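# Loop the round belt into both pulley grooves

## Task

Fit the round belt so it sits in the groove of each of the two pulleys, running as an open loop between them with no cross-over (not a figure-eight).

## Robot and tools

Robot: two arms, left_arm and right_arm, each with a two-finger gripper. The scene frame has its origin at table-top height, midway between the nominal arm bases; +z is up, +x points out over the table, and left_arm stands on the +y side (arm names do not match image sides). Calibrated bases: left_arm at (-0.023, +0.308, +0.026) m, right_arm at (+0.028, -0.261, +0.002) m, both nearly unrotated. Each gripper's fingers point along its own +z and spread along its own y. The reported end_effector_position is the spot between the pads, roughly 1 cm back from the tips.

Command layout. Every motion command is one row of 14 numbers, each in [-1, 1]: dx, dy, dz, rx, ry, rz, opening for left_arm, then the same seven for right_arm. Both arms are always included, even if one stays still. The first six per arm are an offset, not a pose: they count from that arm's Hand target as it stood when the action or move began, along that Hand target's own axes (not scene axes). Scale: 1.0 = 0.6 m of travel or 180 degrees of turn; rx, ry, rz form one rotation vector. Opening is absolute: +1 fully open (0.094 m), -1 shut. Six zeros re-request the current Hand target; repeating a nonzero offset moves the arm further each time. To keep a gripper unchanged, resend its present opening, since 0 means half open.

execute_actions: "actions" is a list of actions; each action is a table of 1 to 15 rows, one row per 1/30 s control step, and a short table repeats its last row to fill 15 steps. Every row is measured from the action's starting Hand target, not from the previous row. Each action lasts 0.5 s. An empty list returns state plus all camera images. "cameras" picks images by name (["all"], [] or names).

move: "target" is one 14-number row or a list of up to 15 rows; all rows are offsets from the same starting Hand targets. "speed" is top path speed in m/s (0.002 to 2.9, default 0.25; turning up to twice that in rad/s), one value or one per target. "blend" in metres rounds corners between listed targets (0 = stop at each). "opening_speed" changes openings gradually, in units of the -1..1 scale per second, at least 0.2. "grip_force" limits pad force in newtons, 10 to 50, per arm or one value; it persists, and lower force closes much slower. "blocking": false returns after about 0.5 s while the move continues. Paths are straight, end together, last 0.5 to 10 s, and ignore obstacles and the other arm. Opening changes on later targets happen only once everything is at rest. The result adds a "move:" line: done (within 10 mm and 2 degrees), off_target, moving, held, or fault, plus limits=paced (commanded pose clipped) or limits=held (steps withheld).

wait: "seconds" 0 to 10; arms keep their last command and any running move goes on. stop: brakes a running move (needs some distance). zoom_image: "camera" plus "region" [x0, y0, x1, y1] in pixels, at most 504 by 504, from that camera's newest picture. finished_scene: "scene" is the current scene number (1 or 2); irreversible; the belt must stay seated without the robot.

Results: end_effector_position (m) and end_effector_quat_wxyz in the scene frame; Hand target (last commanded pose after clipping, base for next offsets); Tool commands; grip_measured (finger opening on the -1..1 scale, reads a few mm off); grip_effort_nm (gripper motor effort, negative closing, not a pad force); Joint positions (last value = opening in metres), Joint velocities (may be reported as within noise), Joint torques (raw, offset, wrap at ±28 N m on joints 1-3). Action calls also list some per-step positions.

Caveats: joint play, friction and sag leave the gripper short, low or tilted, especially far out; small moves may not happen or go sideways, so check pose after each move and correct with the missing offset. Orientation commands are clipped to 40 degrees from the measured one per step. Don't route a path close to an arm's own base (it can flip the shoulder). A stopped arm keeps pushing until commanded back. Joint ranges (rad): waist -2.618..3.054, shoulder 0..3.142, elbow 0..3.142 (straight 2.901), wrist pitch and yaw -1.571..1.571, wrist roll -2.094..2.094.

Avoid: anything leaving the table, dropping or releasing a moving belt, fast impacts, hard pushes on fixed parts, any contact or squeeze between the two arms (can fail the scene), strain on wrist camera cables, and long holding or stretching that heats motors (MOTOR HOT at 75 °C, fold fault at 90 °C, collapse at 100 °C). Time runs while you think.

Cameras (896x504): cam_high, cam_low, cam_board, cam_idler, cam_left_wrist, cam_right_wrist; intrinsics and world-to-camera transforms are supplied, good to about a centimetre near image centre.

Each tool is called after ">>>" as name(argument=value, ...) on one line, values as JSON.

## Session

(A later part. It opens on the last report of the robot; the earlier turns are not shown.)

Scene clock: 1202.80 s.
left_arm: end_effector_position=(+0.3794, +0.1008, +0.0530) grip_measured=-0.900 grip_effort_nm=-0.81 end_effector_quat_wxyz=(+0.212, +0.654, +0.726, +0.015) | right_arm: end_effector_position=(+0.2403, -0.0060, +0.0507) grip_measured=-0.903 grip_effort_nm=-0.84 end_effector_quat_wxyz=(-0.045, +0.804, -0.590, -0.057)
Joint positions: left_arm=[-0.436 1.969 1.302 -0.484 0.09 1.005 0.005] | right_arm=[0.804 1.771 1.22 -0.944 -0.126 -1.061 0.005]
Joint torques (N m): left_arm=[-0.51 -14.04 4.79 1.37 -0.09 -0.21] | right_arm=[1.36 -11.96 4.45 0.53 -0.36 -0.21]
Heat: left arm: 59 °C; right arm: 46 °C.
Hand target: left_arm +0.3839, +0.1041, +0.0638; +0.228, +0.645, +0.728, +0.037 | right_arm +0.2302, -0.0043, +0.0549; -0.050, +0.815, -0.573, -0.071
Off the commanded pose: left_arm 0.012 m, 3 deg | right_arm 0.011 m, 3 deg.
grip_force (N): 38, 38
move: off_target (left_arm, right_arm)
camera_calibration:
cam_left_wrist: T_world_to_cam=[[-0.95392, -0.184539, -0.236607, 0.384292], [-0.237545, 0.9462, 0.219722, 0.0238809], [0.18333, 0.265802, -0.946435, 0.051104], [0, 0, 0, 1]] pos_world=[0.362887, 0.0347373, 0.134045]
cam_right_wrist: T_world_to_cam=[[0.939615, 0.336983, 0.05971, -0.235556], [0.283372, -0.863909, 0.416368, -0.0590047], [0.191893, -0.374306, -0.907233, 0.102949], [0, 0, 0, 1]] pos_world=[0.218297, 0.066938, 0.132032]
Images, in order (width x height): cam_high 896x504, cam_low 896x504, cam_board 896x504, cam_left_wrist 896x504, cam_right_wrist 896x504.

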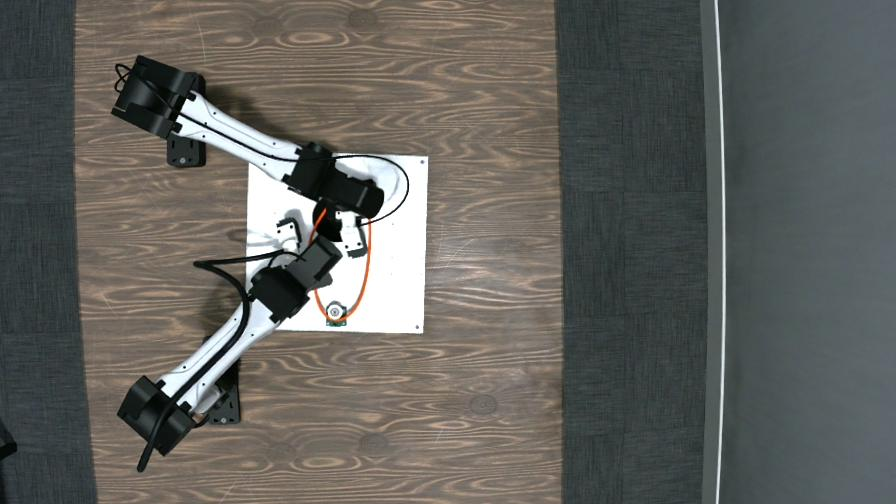

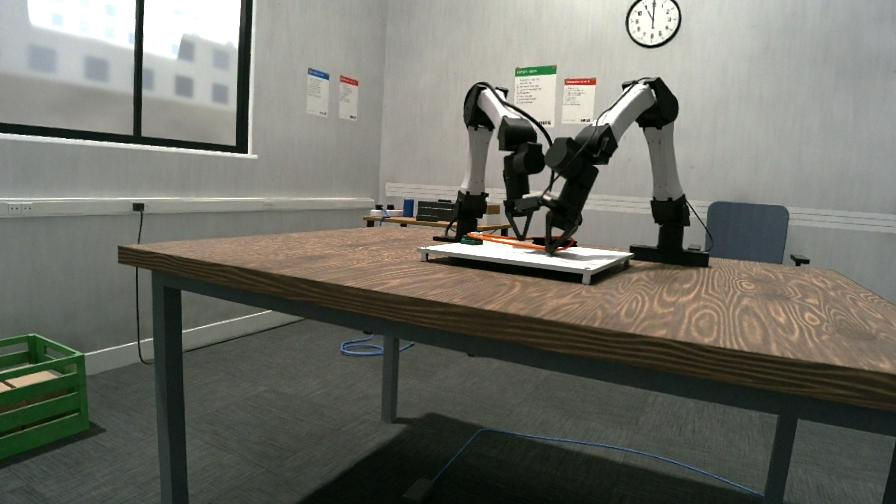

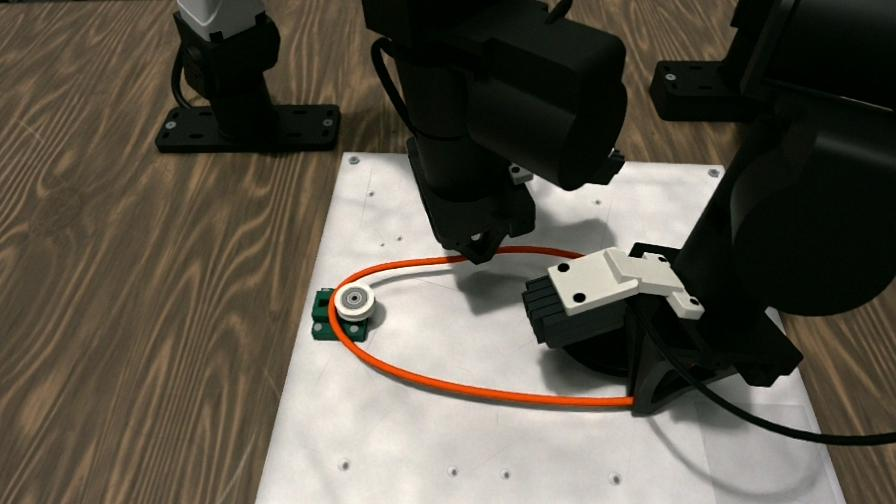

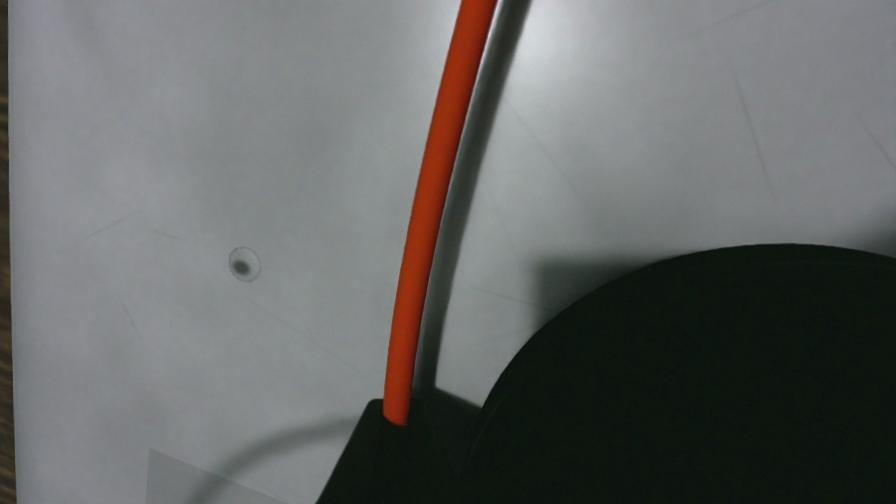

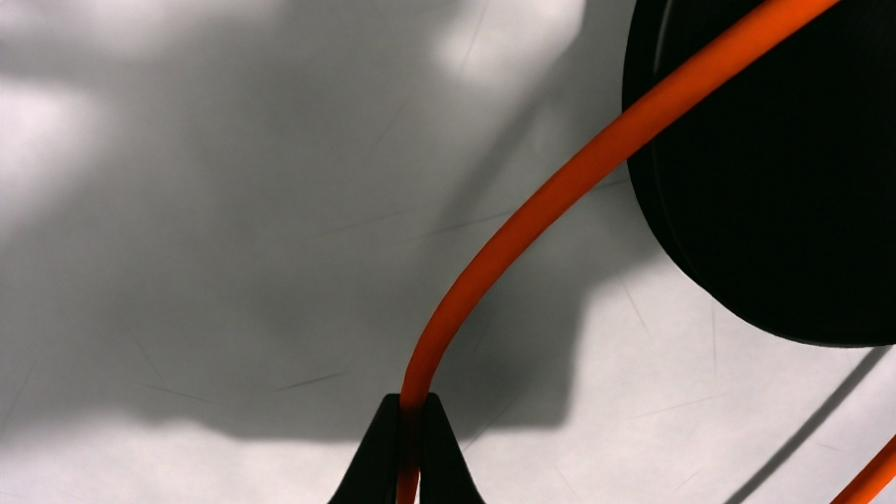

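>>> move(target=[-0.0057, 0.007, -0.0178, 0, 0, 0, -0.96, 0, 0, 0, 0, 0, 0, -0.55], cameras=["cam_right_wrist", "cam_left_wrist", "cam_board", "cam_low", "cam_idler"], opening_speed=0.4)

>>> zoom_image(camera="cam_low", region=[510, 215, 600, 265])

Scene clock: 1246.13 s.
left_arm: end_effector_position=(+0.3811, +0.1009, +0.0604) grip_measured=-0.900 grip_effort_nm=-0.81 end_effector_quat_wxyz=(+0.220, +0.652, +0.726, +0.020) | right_arm: end_effector_position=(+0.2403, -0.0060, +0.0507) grip_measured=-0.553 grip_effort_nm=0.12 end_effector_quat_wxyz=(-0.045, +0.806, -0.587, -0.057)
Joint positions: left_arm=[-0.436 1.951 1.302 -0.484 0.086 1.003 0.005] | right_arm=[0.804 1.771 1.22 -0.944 -0.126 -1.067 0.021]
Joint torques (N m): left_arm=[-0.54 -13.89 6.95 0.96 -0.04 -0.12] | right_arm=[1.36 -11.96 4.46 0.53 -0.36 -0.13]
Heat: left arm: 65 °C; right arm: 48 °C.
Hand target: left_arm +0.3839, +0.1041, +0.0758; +0.228, +0.645, +0.728, +0.037 | right_arm +0.2302, -0.0043, +0.0549; -0.050, +0.815, -0.573, -0.071
Off the commanded pose: left_arm 0.016 m, 2 deg | right_arm 0.011 m, 3 deg.
grip_force (N): 38, 38
move: off_target (left_arm, right_arm)
camera_calibration:
cam_left_wrist: T_world_to_cam=[[-0.94919, -0.188664, -0.251882, 0.387146], [-0.244288, 0.946293, 0.211784, 0.025677], [0.198398, 0.262555, -0.9443, 0.052192], [0, 0, 0, 1]] pos_world=[0.363393, 0.0350391, 0.141362]
cam_right_wrist: T_world_to_cam=[[0.937475, 0.342734, 0.0606054, -0.23505], [0.288326, -0.862276, 0.416351, -0.0602199], [0.194956, -0.372844, -0.907182, 0.1022], [0, 0, 0, 1]] pos_world=[0.217792, 0.0667381, 0.132032]
Images, in order (width x height): cam_low 896x504, cam_board 896x504, cam_idler 896x504, cam_left_wrist 896x504, cam_right_wrist 896x504.

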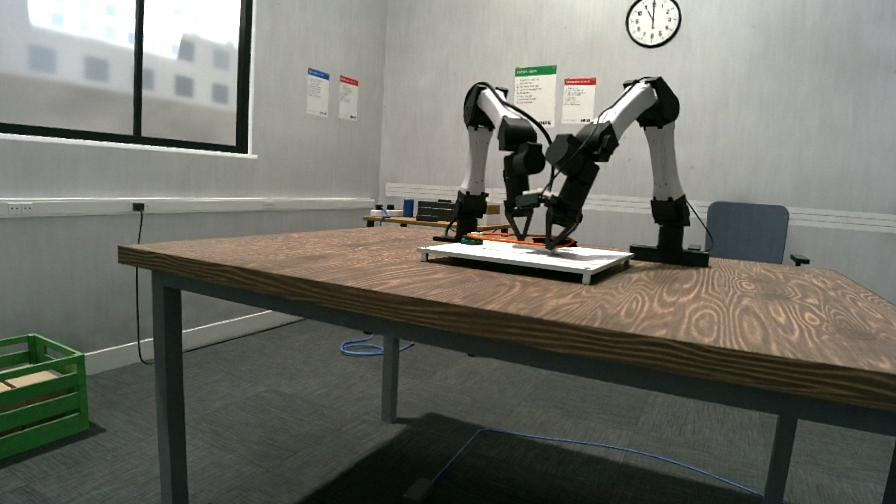

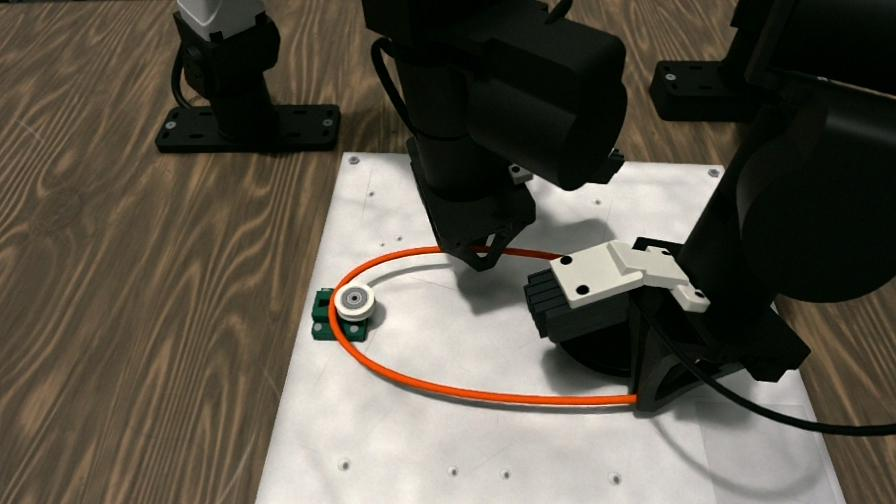

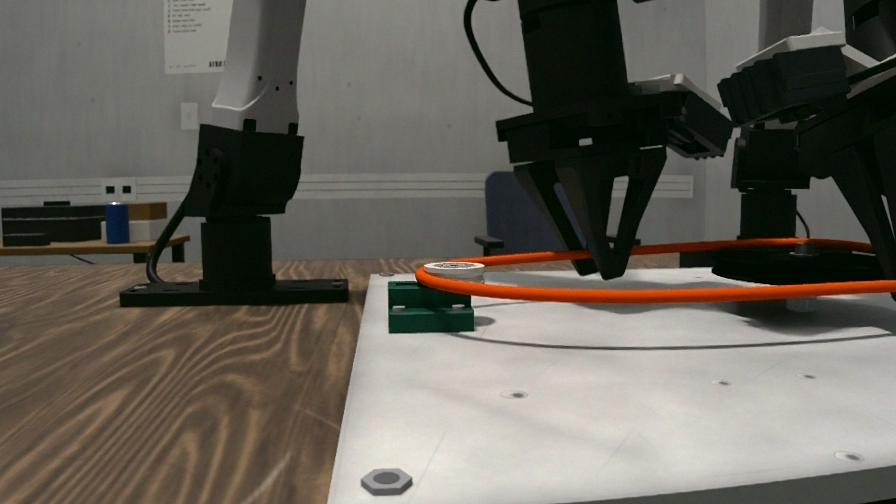

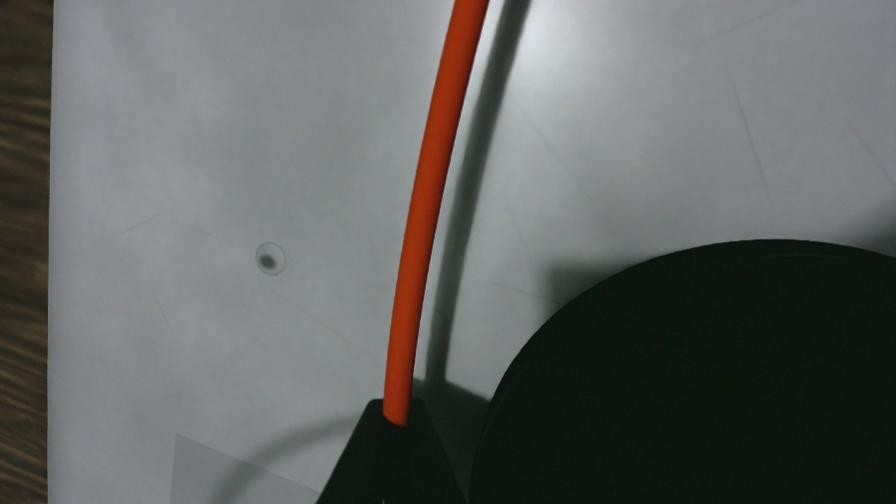

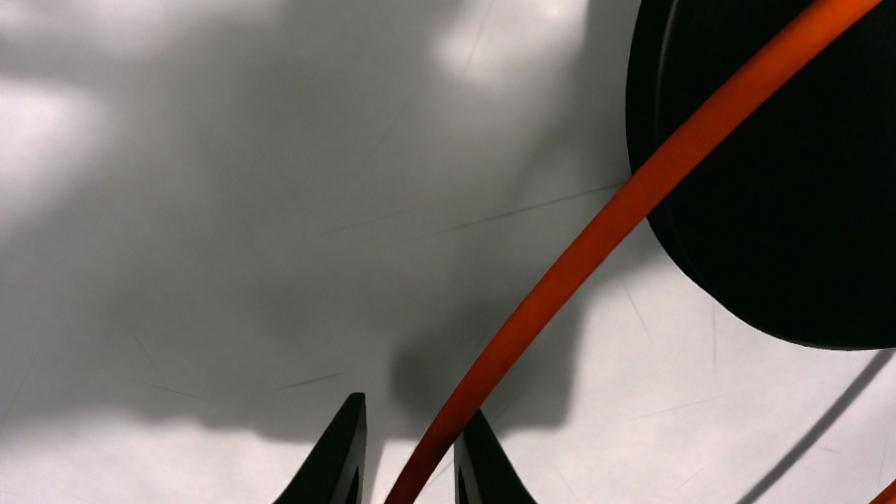

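Scaled by 5.600 from the camera's 896x504 image, which has a finer 1280x720 frame.

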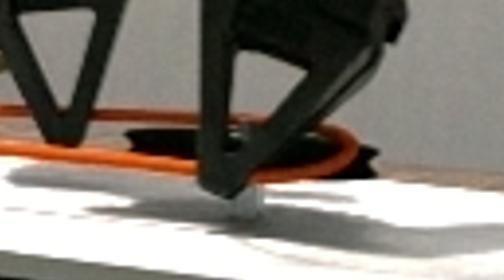

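>>> move(target=[0, 0, 0, 0, 0, 0, -0.96, -0.1107, -0.01, 0.0143, 0, 0, 0, -0.55], cameras=["cam_right_wrist", "cam_left_wrist", "cam_board", "cam_low", "cam_high"], speed=0.08)

>>> zoom_image(camera="cam_low", region=[510, 215, 600, 265])

Scene clock: 1262.10 s.
left_arm: end_effector_position=(+0.3782, +0.0954, +0.0605) grip_measured=-0.900 grip_effort_nm=-0.82 end_effector_quat_wxyz=(+0.221, +0.659, +0.719, +0.017) | right_arm: end_effector_position=(+0.2221, +0.0443, +0.0561) grip_measured=-0.553 grip_effort_nm=0.12 end_effector_quat_wxyz=(-0.057, +0.815, -0.573, -0.061)
Joint positions: left_arm=[-0.447 1.951 1.302 -0.484 0.09 1.011 0.005] | right_arm=[0.939 1.841 1.327 -0.943 -0.124 -0.965 0.021]
Joint torques (N m): left_arm=[0.32 -14.05 6.94 0.99 -0.08 -0.2] | right_arm=[0.72 -10.19 6.15 0.7 -0.12 0.05]
Heat: left arm: 66 °C; right arm: 48 °C.
Hand target: left_arm +0.3839, +0.1041, +0.0758; +0.228, +0.645, +0.728, +0.037 | right_arm +0.2209, +0.0458, +0.0563; -0.059, +0.817, -0.570, -0.064 (not the last commanded pose)
Off the commanded pose: left_arm 0.019 m, 3 deg | right_arm 0.019 m, 1 deg.
led back after a hold (left arm): the arm was led back toward your command in small steps, so it may still be short of it.
grip_force (N): 38, 38
move: held (right_arm; a check stopped the path), off_target (left_arm); limits=held
pose unreachable (left arm): on one or more control steps of this call, first in action 0 (counted from 0), this arm could not follow its commanded pose, so it was not sent that pose on those steps. It may still have moved: this result reports where it is.
cause: moving toward the commanded pose would bring a part of the arm too close to another arm (this arm's wrist (the part past joint 4) and the right arm's wrist (the part past joint 4), along the way the arms are being sent, or toward where that arm still pushes).
pose unreachable (right arm): on one or more control steps of this call, first in action 0 (counted from 0), this arm could not follow its commanded pose, so it was not sent that pose on those steps. It may still have moved: this result reports where it is.
cause: moving toward the commanded pose would bring a part of the arm too close to another arm (this arm's wrist (the part past joint 4) and the left arm's wrist (the part past joint 4), 19 mm apart when this arm was first held).
camera_calibration:
cam_left_wrist: T_world_to_cam=[[-0.952822, -0.16928, -0.251941, 0.382899], [-0.224723, 0.951382, 0.210648, 0.022318], [0.204033, 0.257327, -0.944539, 0.0527195], [0, 0, 0, 1]] pos_world=[0.359094, 0.0300182, 0.141562]
cam_right_wrist: T_world_to_cam=[[0.925179, 0.371287, 0.078671, -0.23511], [0.31229, -0.86253, 0.398143, -0.0180665], [0.215682, -0.343785, -0.913944, 0.123907], [0, 0, 0, 1]] pos_world=[0.196437, 0.114308, 0.138934]
Images, in order (width x height): cam_high 896x504, cam_low 896x504, cam_board 896x504, cam_left_wrist 896x504, cam_right_wrist 896x504.

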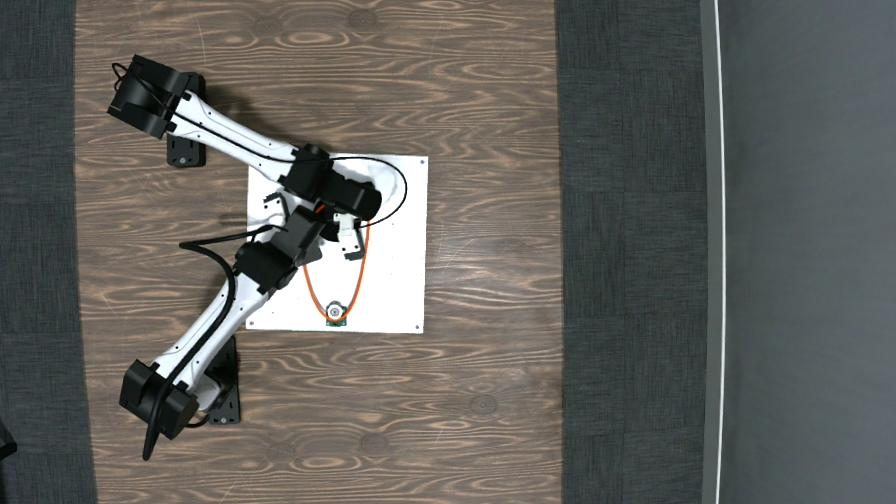

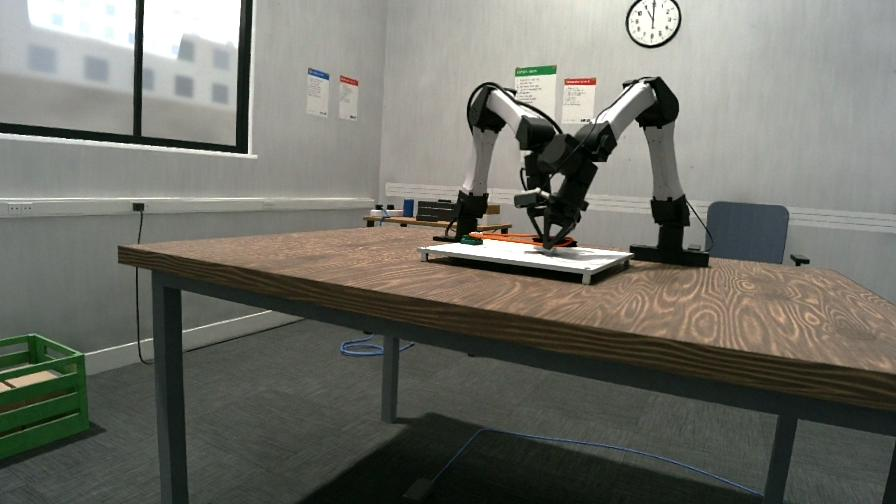

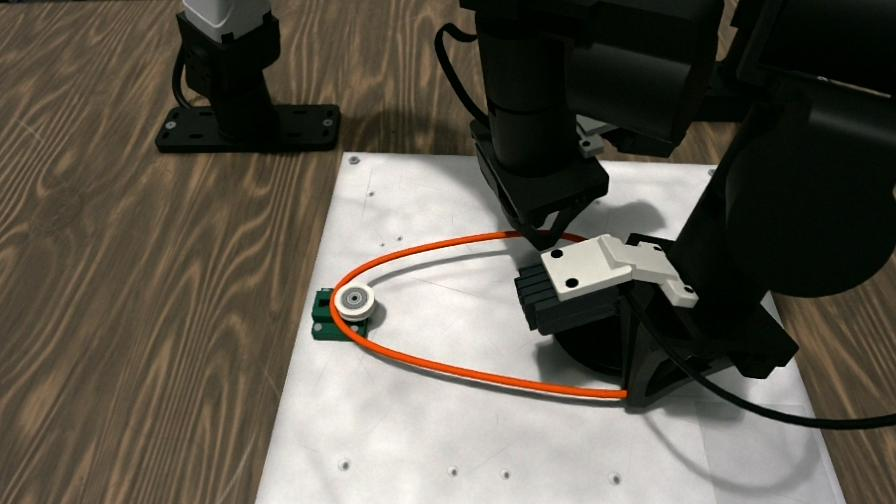

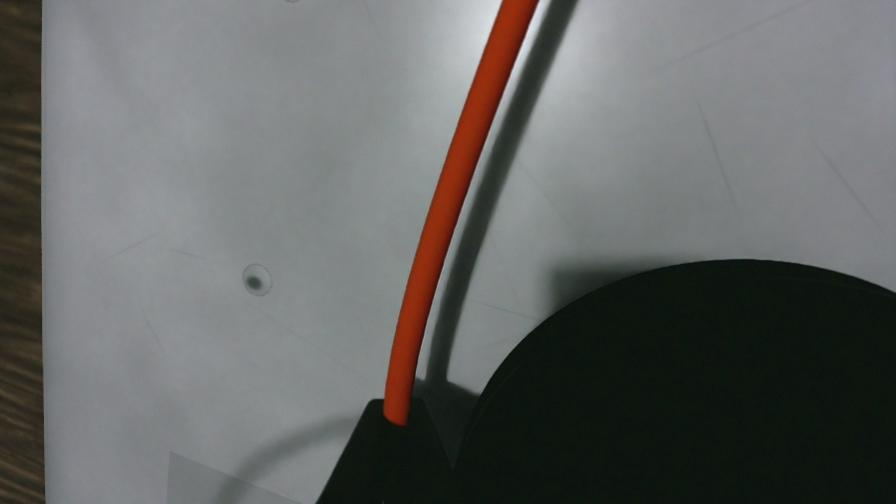

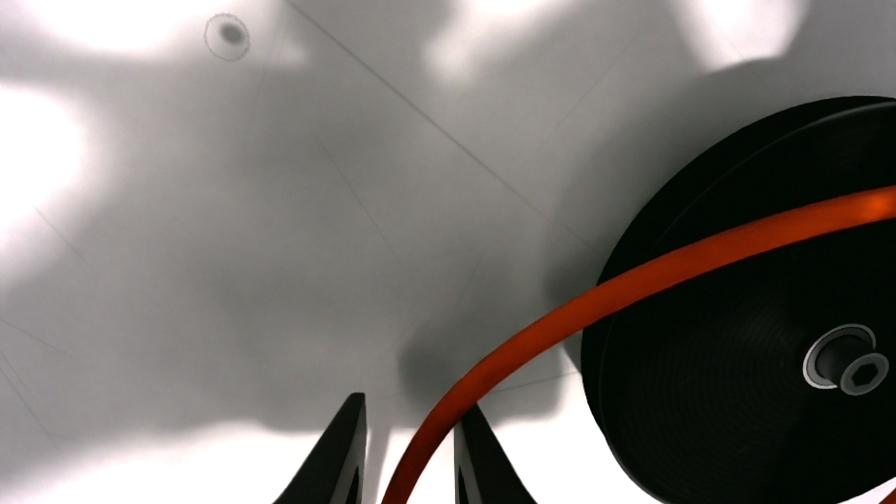

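Scaled by 5.600 from the camera's 896x504 image, which has a finer 1280x720 frame.

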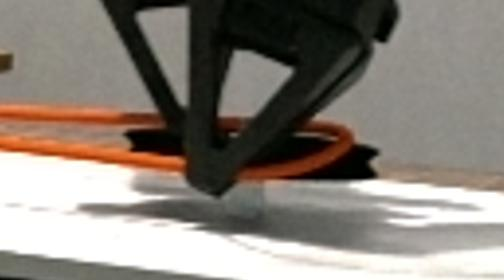

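>>> move(target=[0, 0, 0, 0, 0, 0, -0.96, 0.0762, -0.0013, -0.0041, 0, 0, 0, -0.55], cameras=["cam_right_wrist", "cam_left_wrist", "cam_board", "cam_low"], speed=0.08)

>>> zoom_image(camera="cam_low", region=[510, 215, 600, 265])

Scene clock: 1288.07 s.
left_arm: end_effector_position=(+0.3788, +0.0966, +0.0603) grip_measured=-0.900 grip_effort_nm=-0.82 end_effector_quat_wxyz=(+0.220, +0.656, +0.722, +0.020) | right_arm: end_effector_position=(+0.2356, -0.0003, +0.0438) grip_measured=-0.553 grip_effort_nm=0.11 end_effector_quat_wxyz=(-0.035, +0.813, -0.579, -0.058)
Joint positions: left_arm=[-0.447 1.951 1.302 -0.484 0.083 1.003 0.005] | right_arm=[0.827 1.801 1.229 -0.943 -0.124 -1.067 0.021]
Joint torques (N m): left_arm=[0.38 -13.83 7.15 0.99 -0.07 -0.11] | right_arm=[0.03 -12.7 4.78 0.79 -0.25 -0.15]
Heat: left arm: 67 °C; right arm: 44 °C.
Hand target: left_arm +0.3839, +0.1041, +0.0758; +0.228, +0.645, +0.728, +0.037 | right_arm +0.2374, +0.0034, +0.0509; -0.059, +0.817, -0.570, -0.064
Off the commanded pose: left_arm 0.018 m, 3 deg | right_arm 0.008 m, 3 deg.
grip_force (N): 38, 38
move: off_target (left_arm, right_arm)
camera_calibration:
cam_left_wrist: T_world_to_cam=[[-0.950802, -0.178075, -0.253504, 0.383826], [-0.23462, 0.94827, 0.213862, 0.0252029], [0.202307, 0.262817, -0.943398, 0.0522068], [0, 0, 0, 1]] pos_world=[0.360294, 0.0307296, 0.141163]
cam_right_wrist: T_world_to_cam=[[0.930045, 0.364773, 0.0442323, -0.229676], [0.312793, -0.849124, 0.425616, -0.0572428], [0.192812, -0.382007, -0.903822, 0.0993603], [0, 0, 0, 1]] pos_world=[0.212357, 0.0731299, 0.124327]
Images, in order (width x height): cam_low 896x504, cam_board 896x504, cam_left_wrist 896x504, cam_right_wrist 896x504.

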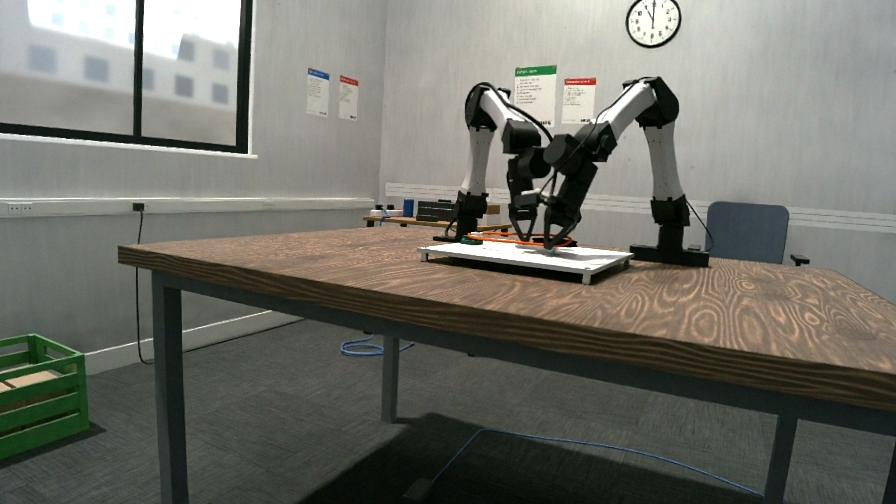

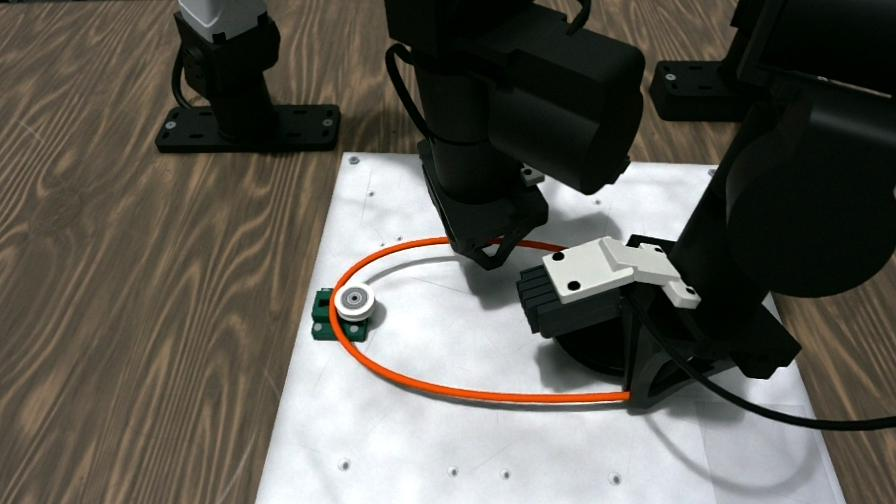

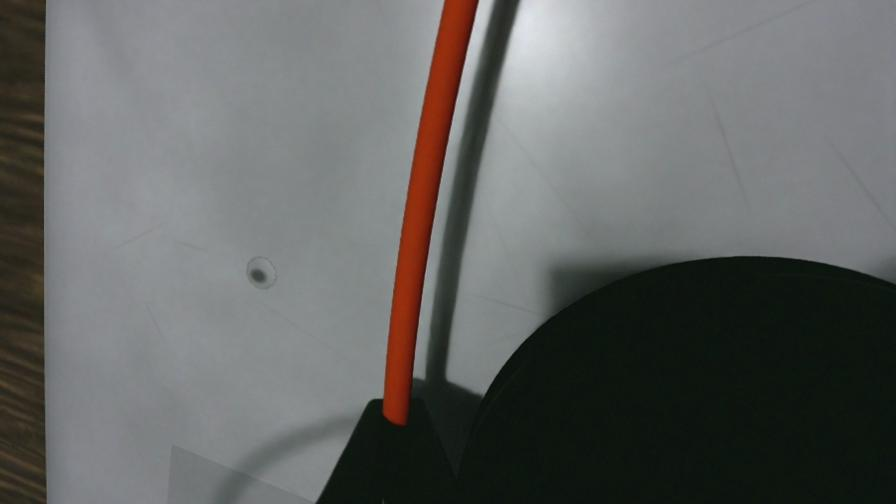

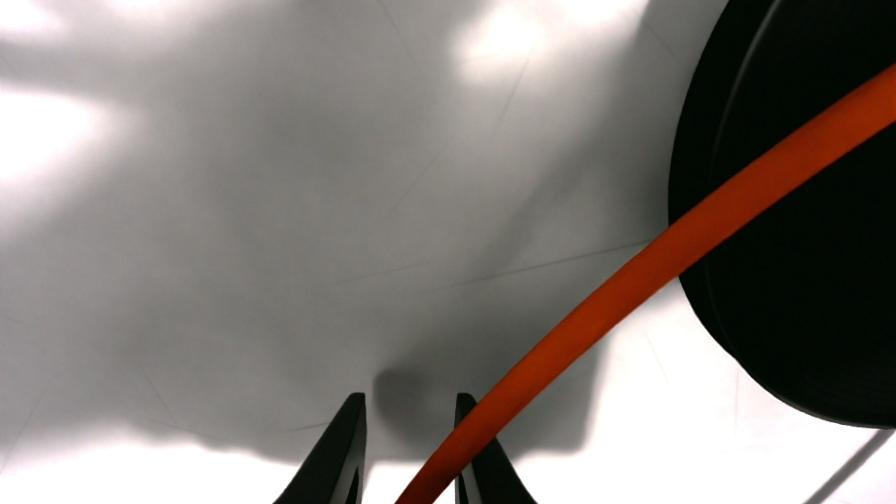

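Scaled by 5.600 from the camera's 896x504 image, which has a finer 1280x720 frame.

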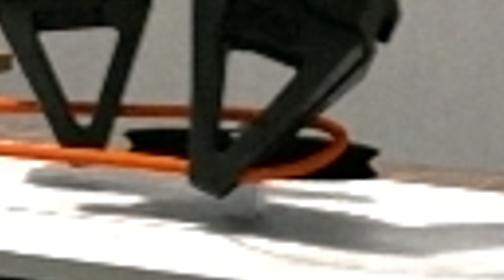

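>>> move(target=[0, 0, 0, 0, 0, 0, -0.68, 0, 0, 0, 0, 0, 0, -0.55], cameras=["cam_left_wrist", "cam_low", "cam_board"], opening_speed=0.3)

>>> zoom_image(camera="cam_low", region=[510, 215, 600, 265])

Scene clock: 1297.40 s.
left_arm: end_effector_position=(+0.3806, +0.0997, +0.0605) grip_measured=-0.682 grip_effort_nm=0.12 end_effector_quat_wxyz=(+0.218, +0.657, +0.721, +0.028) | right_arm: end_effector_position=(+0.2356, -0.0003, +0.0438) grip_measured=-0.553 grip_effort_nm=0.11 end_effector_quat_wxyz=(-0.035, +0.813, -0.579, -0.058)
Joint positions: left_arm=[-0.445 1.951 1.302 -0.484 0.069 1.012 0.015] | right_arm=[0.827 1.801 1.229 -0.943 -0.124 -1.067 0.021]
Joint torques (N m): left_arm=[-0.02 -13.78 7.1 0.97 0.02 -0.13] | right_arm=[0.02 -12.71 4.78 0.79 -0.27 -0.13]
Heat: left arm: 67 °C; right arm: 44 °C.
Hand target: left_arm +0.3838, +0.1040, +0.0757; +0.228, +0.645, +0.728, +0.036 | right_arm +0.2374, +0.0034, +0.0509; -0.059, +0.817, -0.570, -0.064
Off the commanded pose: left_arm 0.016 m, 2 deg | right_arm 0.008 m, 3 deg.
grip_force (N): 38, 38
move: off_target (left_arm, right_arm)
camera_calibration:
cam_left_wrist: T_world_to_cam=[[-0.948553, -0.174658, -0.264085, 0.385583], [-0.236726, 0.945114, 0.225211, 0.0229286], [0.210256, 0.27614, -0.937837, 0.0464999], [0, 0, 0, 1]] pos_world=[0.361397, 0.0328345, 0.140272]
Images, in order (width x height): cam_low 896x504, cam_board 896x504, cam_left_wrist 896x504.

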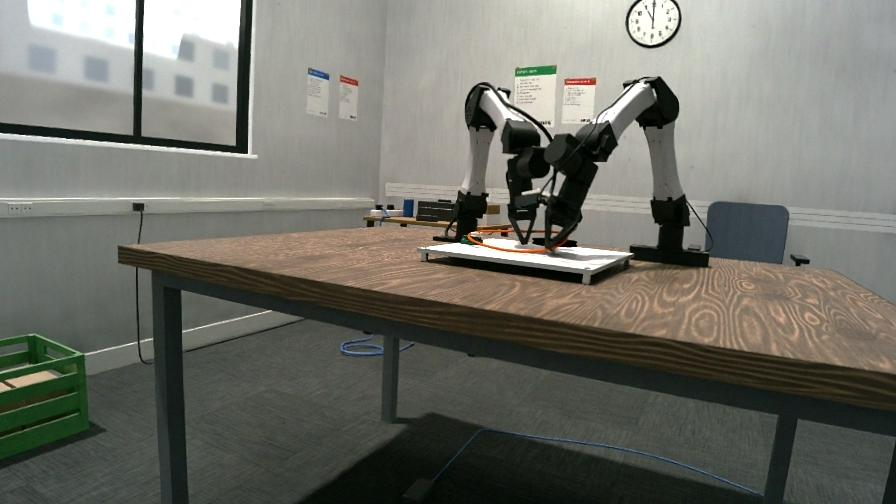

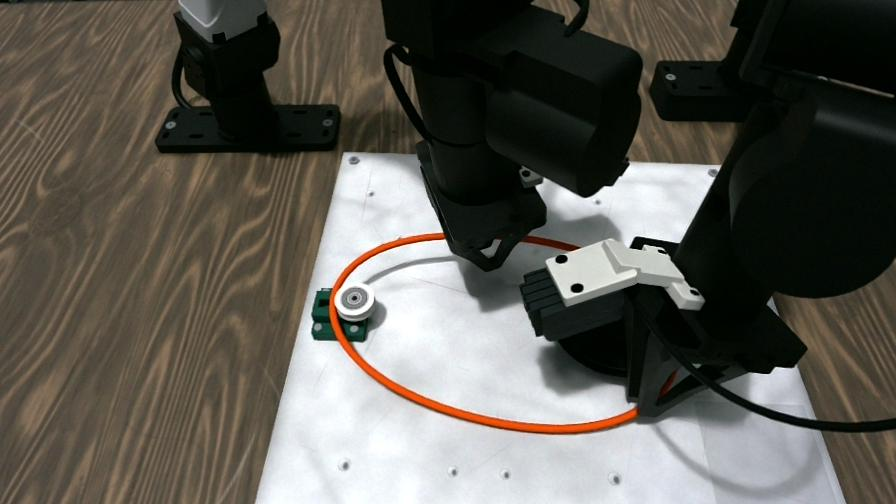

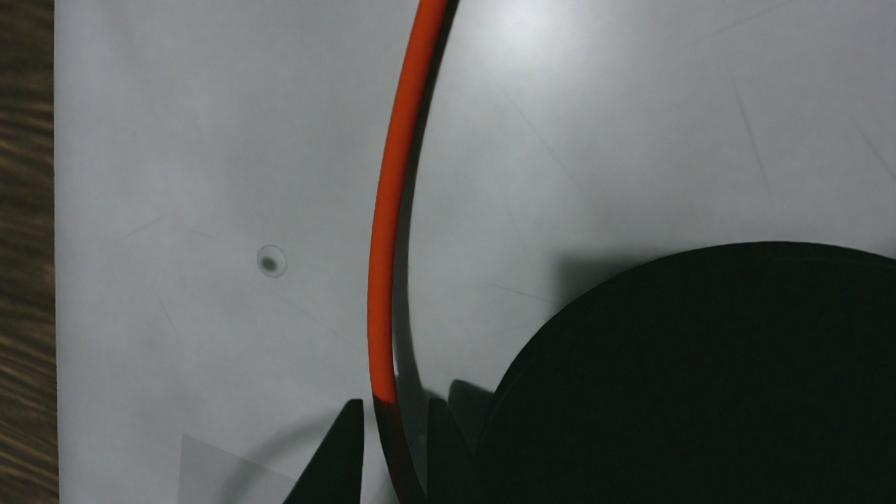

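Scaled by 5.600 from the camera's 896x504 image, which has a finer 1280x720 frame.

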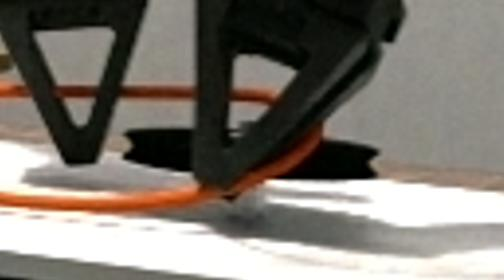

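>>> move(target=[0, 0, 0, 0, 0, 0, -0.96, 0, 0, -0.12, 0, 0, 0, -0.55], cameras=["cam_left_wrist", "cam_low", "cam_board", "cam_right_wrist"])

>>> zoom_image(camera="cam_low", region=[450, 205, 610, 275])

Scene clock: 1367.13 s.
left_arm: end_effector_position=(+0.3798, +0.0983, +0.0606) grip_measured=-0.938 grip_effort_nm=-0.81 end_effector_quat_wxyz=(+0.219, +0.658, +0.720, +0.024) | right_arm: end_effector_position=(+0.2426, -0.0086, +0.1111) grip_measured=-0.553 grip_effort_nm=0.11 end_effector_quat_wxyz=(-0.054, +0.813, -0.578, -0.054)
Joint positions: left_arm=[-0.445 1.951 1.302 -0.484 0.078 1.012 0.003] | right_arm=[0.795 1.71 1.392 -1.161 -0.124 -1.1 0.021]
Joint torques (N m): left_arm=[0.24 -13.78 7.24 0.98 0.07 -0.13] | right_arm=[0.01 -10.33 8.34 0.26 -0.3 -0.13]
Heat: left arm: 67 °C; right arm: 47 °C.
Hand target: left_arm +0.3838, +0.1040, +0.0757; +0.228, +0.645, +0.728, +0.036 | right_arm +0.2401, -0.0088, +0.1218; -0.059, +0.817, -0.570, -0.064
Off the commanded pose: left_arm 0.017 m, 2 deg | right_arm 0.011 m, 2 deg.
grip_force (N): 38, 38
move: off_target (left_arm, right_arm)
camera_calibration:
cam_left_wrist: T_world_to_cam=[[-0.950186, -0.17287, -0.259351, 0.384825], [-0.232181, 0.947709, 0.218952, 0.0225282], [0.207939, 0.268261, -0.940637, 0.0490055], [0, 0, 0, 1]] pos_world=[0.360695, 0.0320281, 0.140968]
cam_right_wrist: T_world_to_cam=[[0.928492, 0.362544, 0.0803968, -0.2398], [0.3004, -0.860556, 0.411344, -0.0905995], [0.218316, -0.357778, -0.907928, 0.15011], [0, 0, 0, 1]] pos_world=[0.217097, 0.0626783, 0.192836]
Images, in order (width x height): cam_low 896x504, cam_board 896x504, cam_left_wrist 896x504, cam_right_wrist 896x504.

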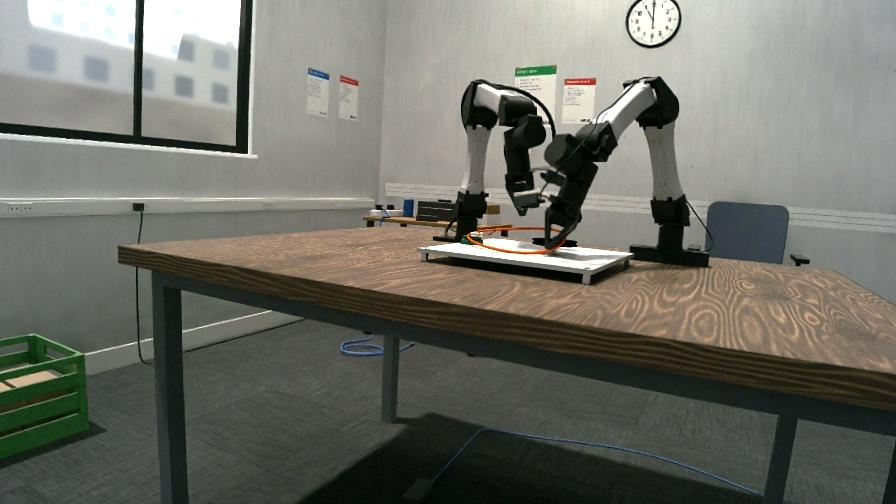

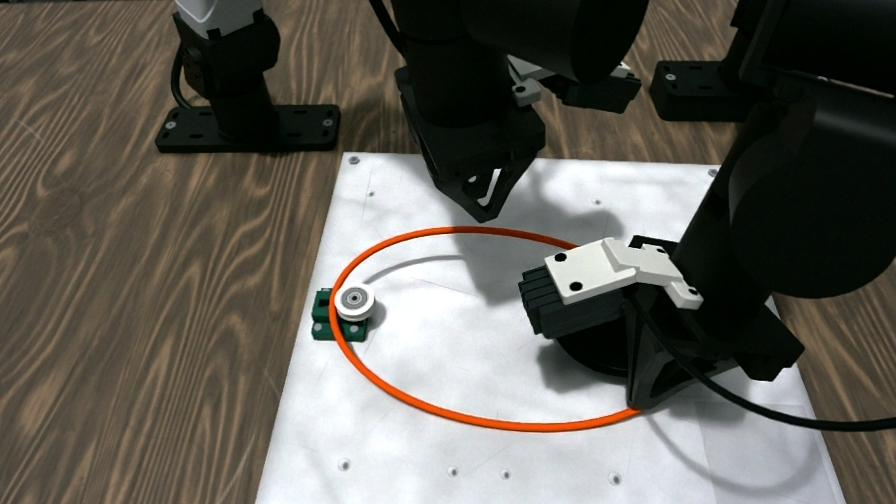

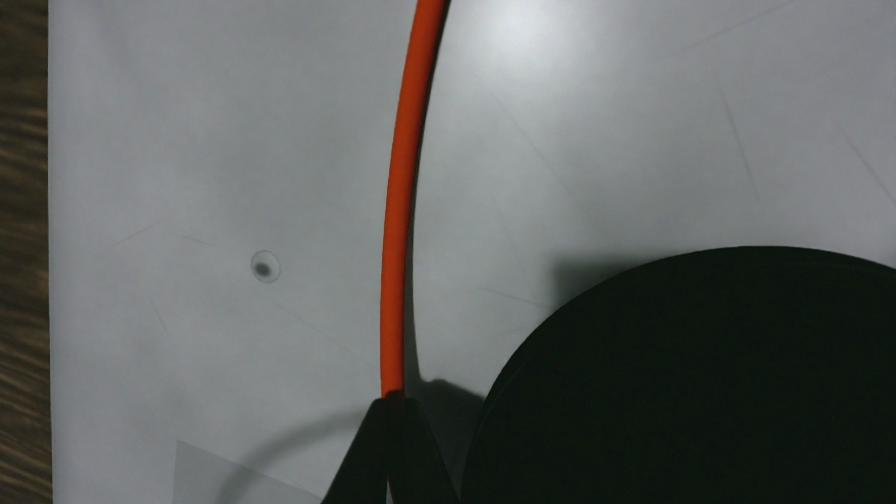

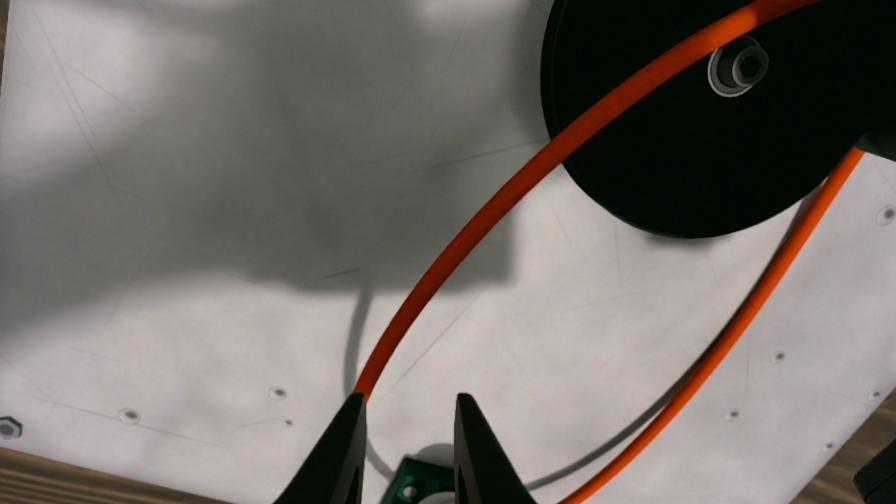

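Scaled by 3.150 from the camera's 896x504 image, which has a finer 1280x720 frame.

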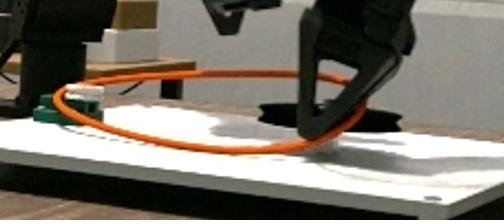

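>>> zoom_image(camera="cam_left_wrist", region=[330, 340, 470, 480])

>>> zoom_image(camera="cam_low", region=[530, 225, 590, 265])

Scaled by 3.600 from the camera's 896x504 image, which has a finer 1280x720 frame.

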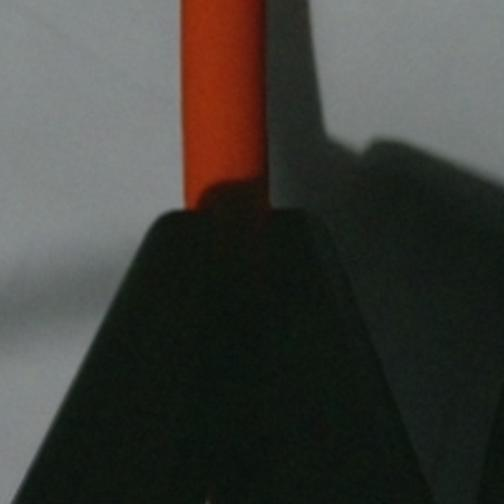

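Scaled by 8.400 from the camera's 896x504 image, which has a finer 1280x720 frame.

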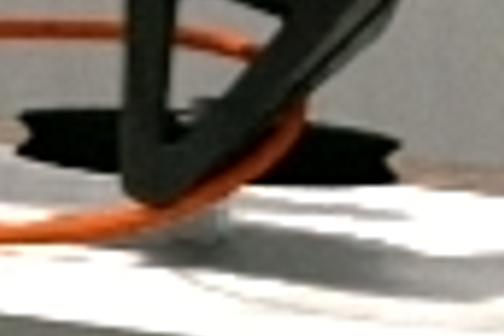

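>>> move(target=[[0, 0, 0, 0, 0, 0, -0.68, 0, 0, 0, 0, 0, 0, -0.55], [0.0123, -0.0151, 0.0387, 0, 0, 0, -0.68, 0, 0, 0, 0, 0, 0, -0.55], [0.0123, -0.0151, 0.0387, 0, 0, 0, -0.96, 0, 0, 0, 0, 0, 0, -0.55]], cameras=["cam_left_wrist", "cam_low"], speed=0.08)

>>> zoom_image(camera="cam_left_wrist", region=[330, 340, 470, 480])

>>> zoom_image(camera="cam_low", region=[530, 225, 590, 265])

Scene clock: 1397.97 s.
left_arm: end_effector_position=(+0.3818, +0.0982, +0.0556) grip_measured=-0.910 grip_effort_nm=-0.81 end_effector_quat_wxyz=(+0.230, +0.653, +0.721, +0.028) | right_arm: end_effector_position=(+0.2426, -0.0086, +0.1111) grip_measured=-0.553 grip_effort_nm=0.11 end_effector_quat_wxyz=(-0.054, +0.813, -0.578, -0.054)
Joint positions: left_arm=[-0.445 1.95 1.269 -0.427 0.074 1.003 0.004] | right_arm=[0.795 1.71 1.392 -1.161 -0.124 -1.1 0.021]
Joint torques (N m): left_arm=[0.18 -10.18 4.93 1.4 0 -0.13] | right_arm=[0.01 -10.33 8.32 0.26 -0.3 -0.13]
Heat: left arm: 68 °C; right arm: 47 °C.
Hand target: left_arm +0.3839, +0.1040, +0.0498; +0.228, +0.645, +0.728, +0.037 | right_arm +0.2401, -0.0088, +0.1218; -0.059, +0.817, -0.570, -0.064
Off the commanded pose: left_arm 0.008 m, 2 deg | right_arm 0.011 m, 2 deg.
grip_force (N): 38, 38
move: off_target (right_arm)
camera_calibration:
cam_left_wrist: T_world_to_cam=[[-0.942717, -0.185303, -0.277393, 0.384789], [-0.246385, 0.947353, 0.204492, 0.0304462], [0.224896, 0.261123, -0.938742, 0.0380052], [0, 0, 0, 1]] pos_world=[0.361702, 0.0325352, 0.136189]
Images, in order (width x height): cam_low 896x504, cam_left_wrist 896x504.

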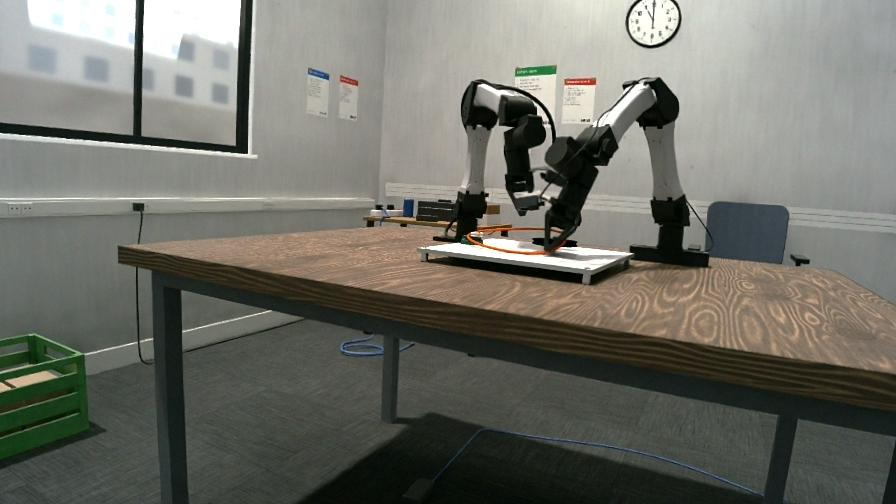

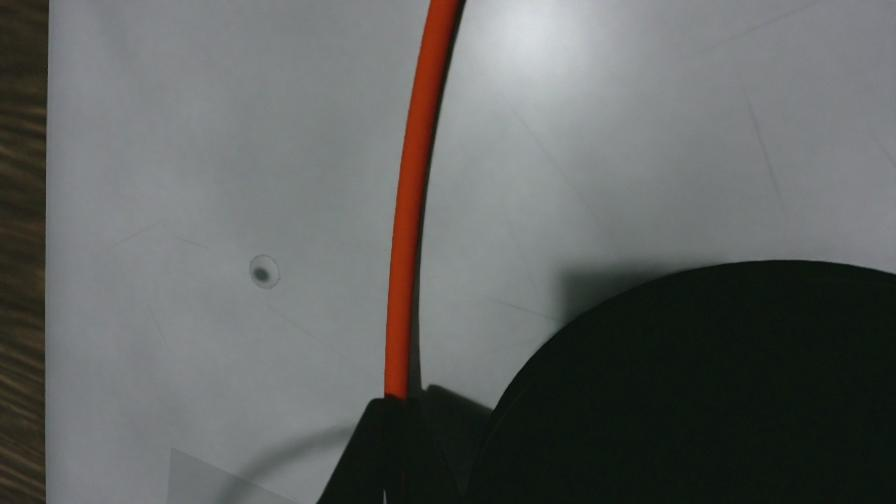

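Scaled by 3.600 from the camera's 896x504 image, which has a finer 1280x720 frame.

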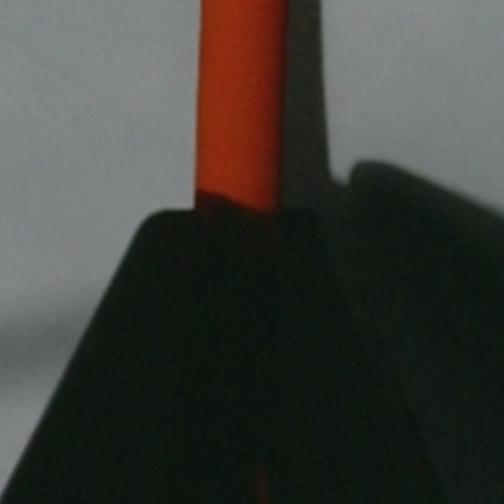

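Scaled by 8.400 from the camera's 896x504 image, which has a finer 1280x720 frame.

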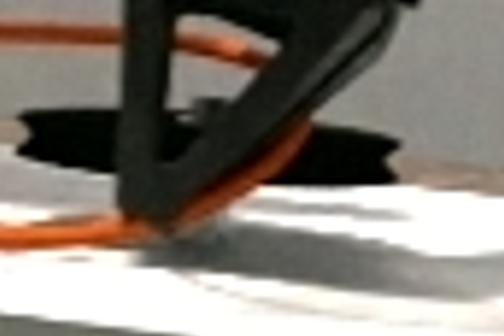

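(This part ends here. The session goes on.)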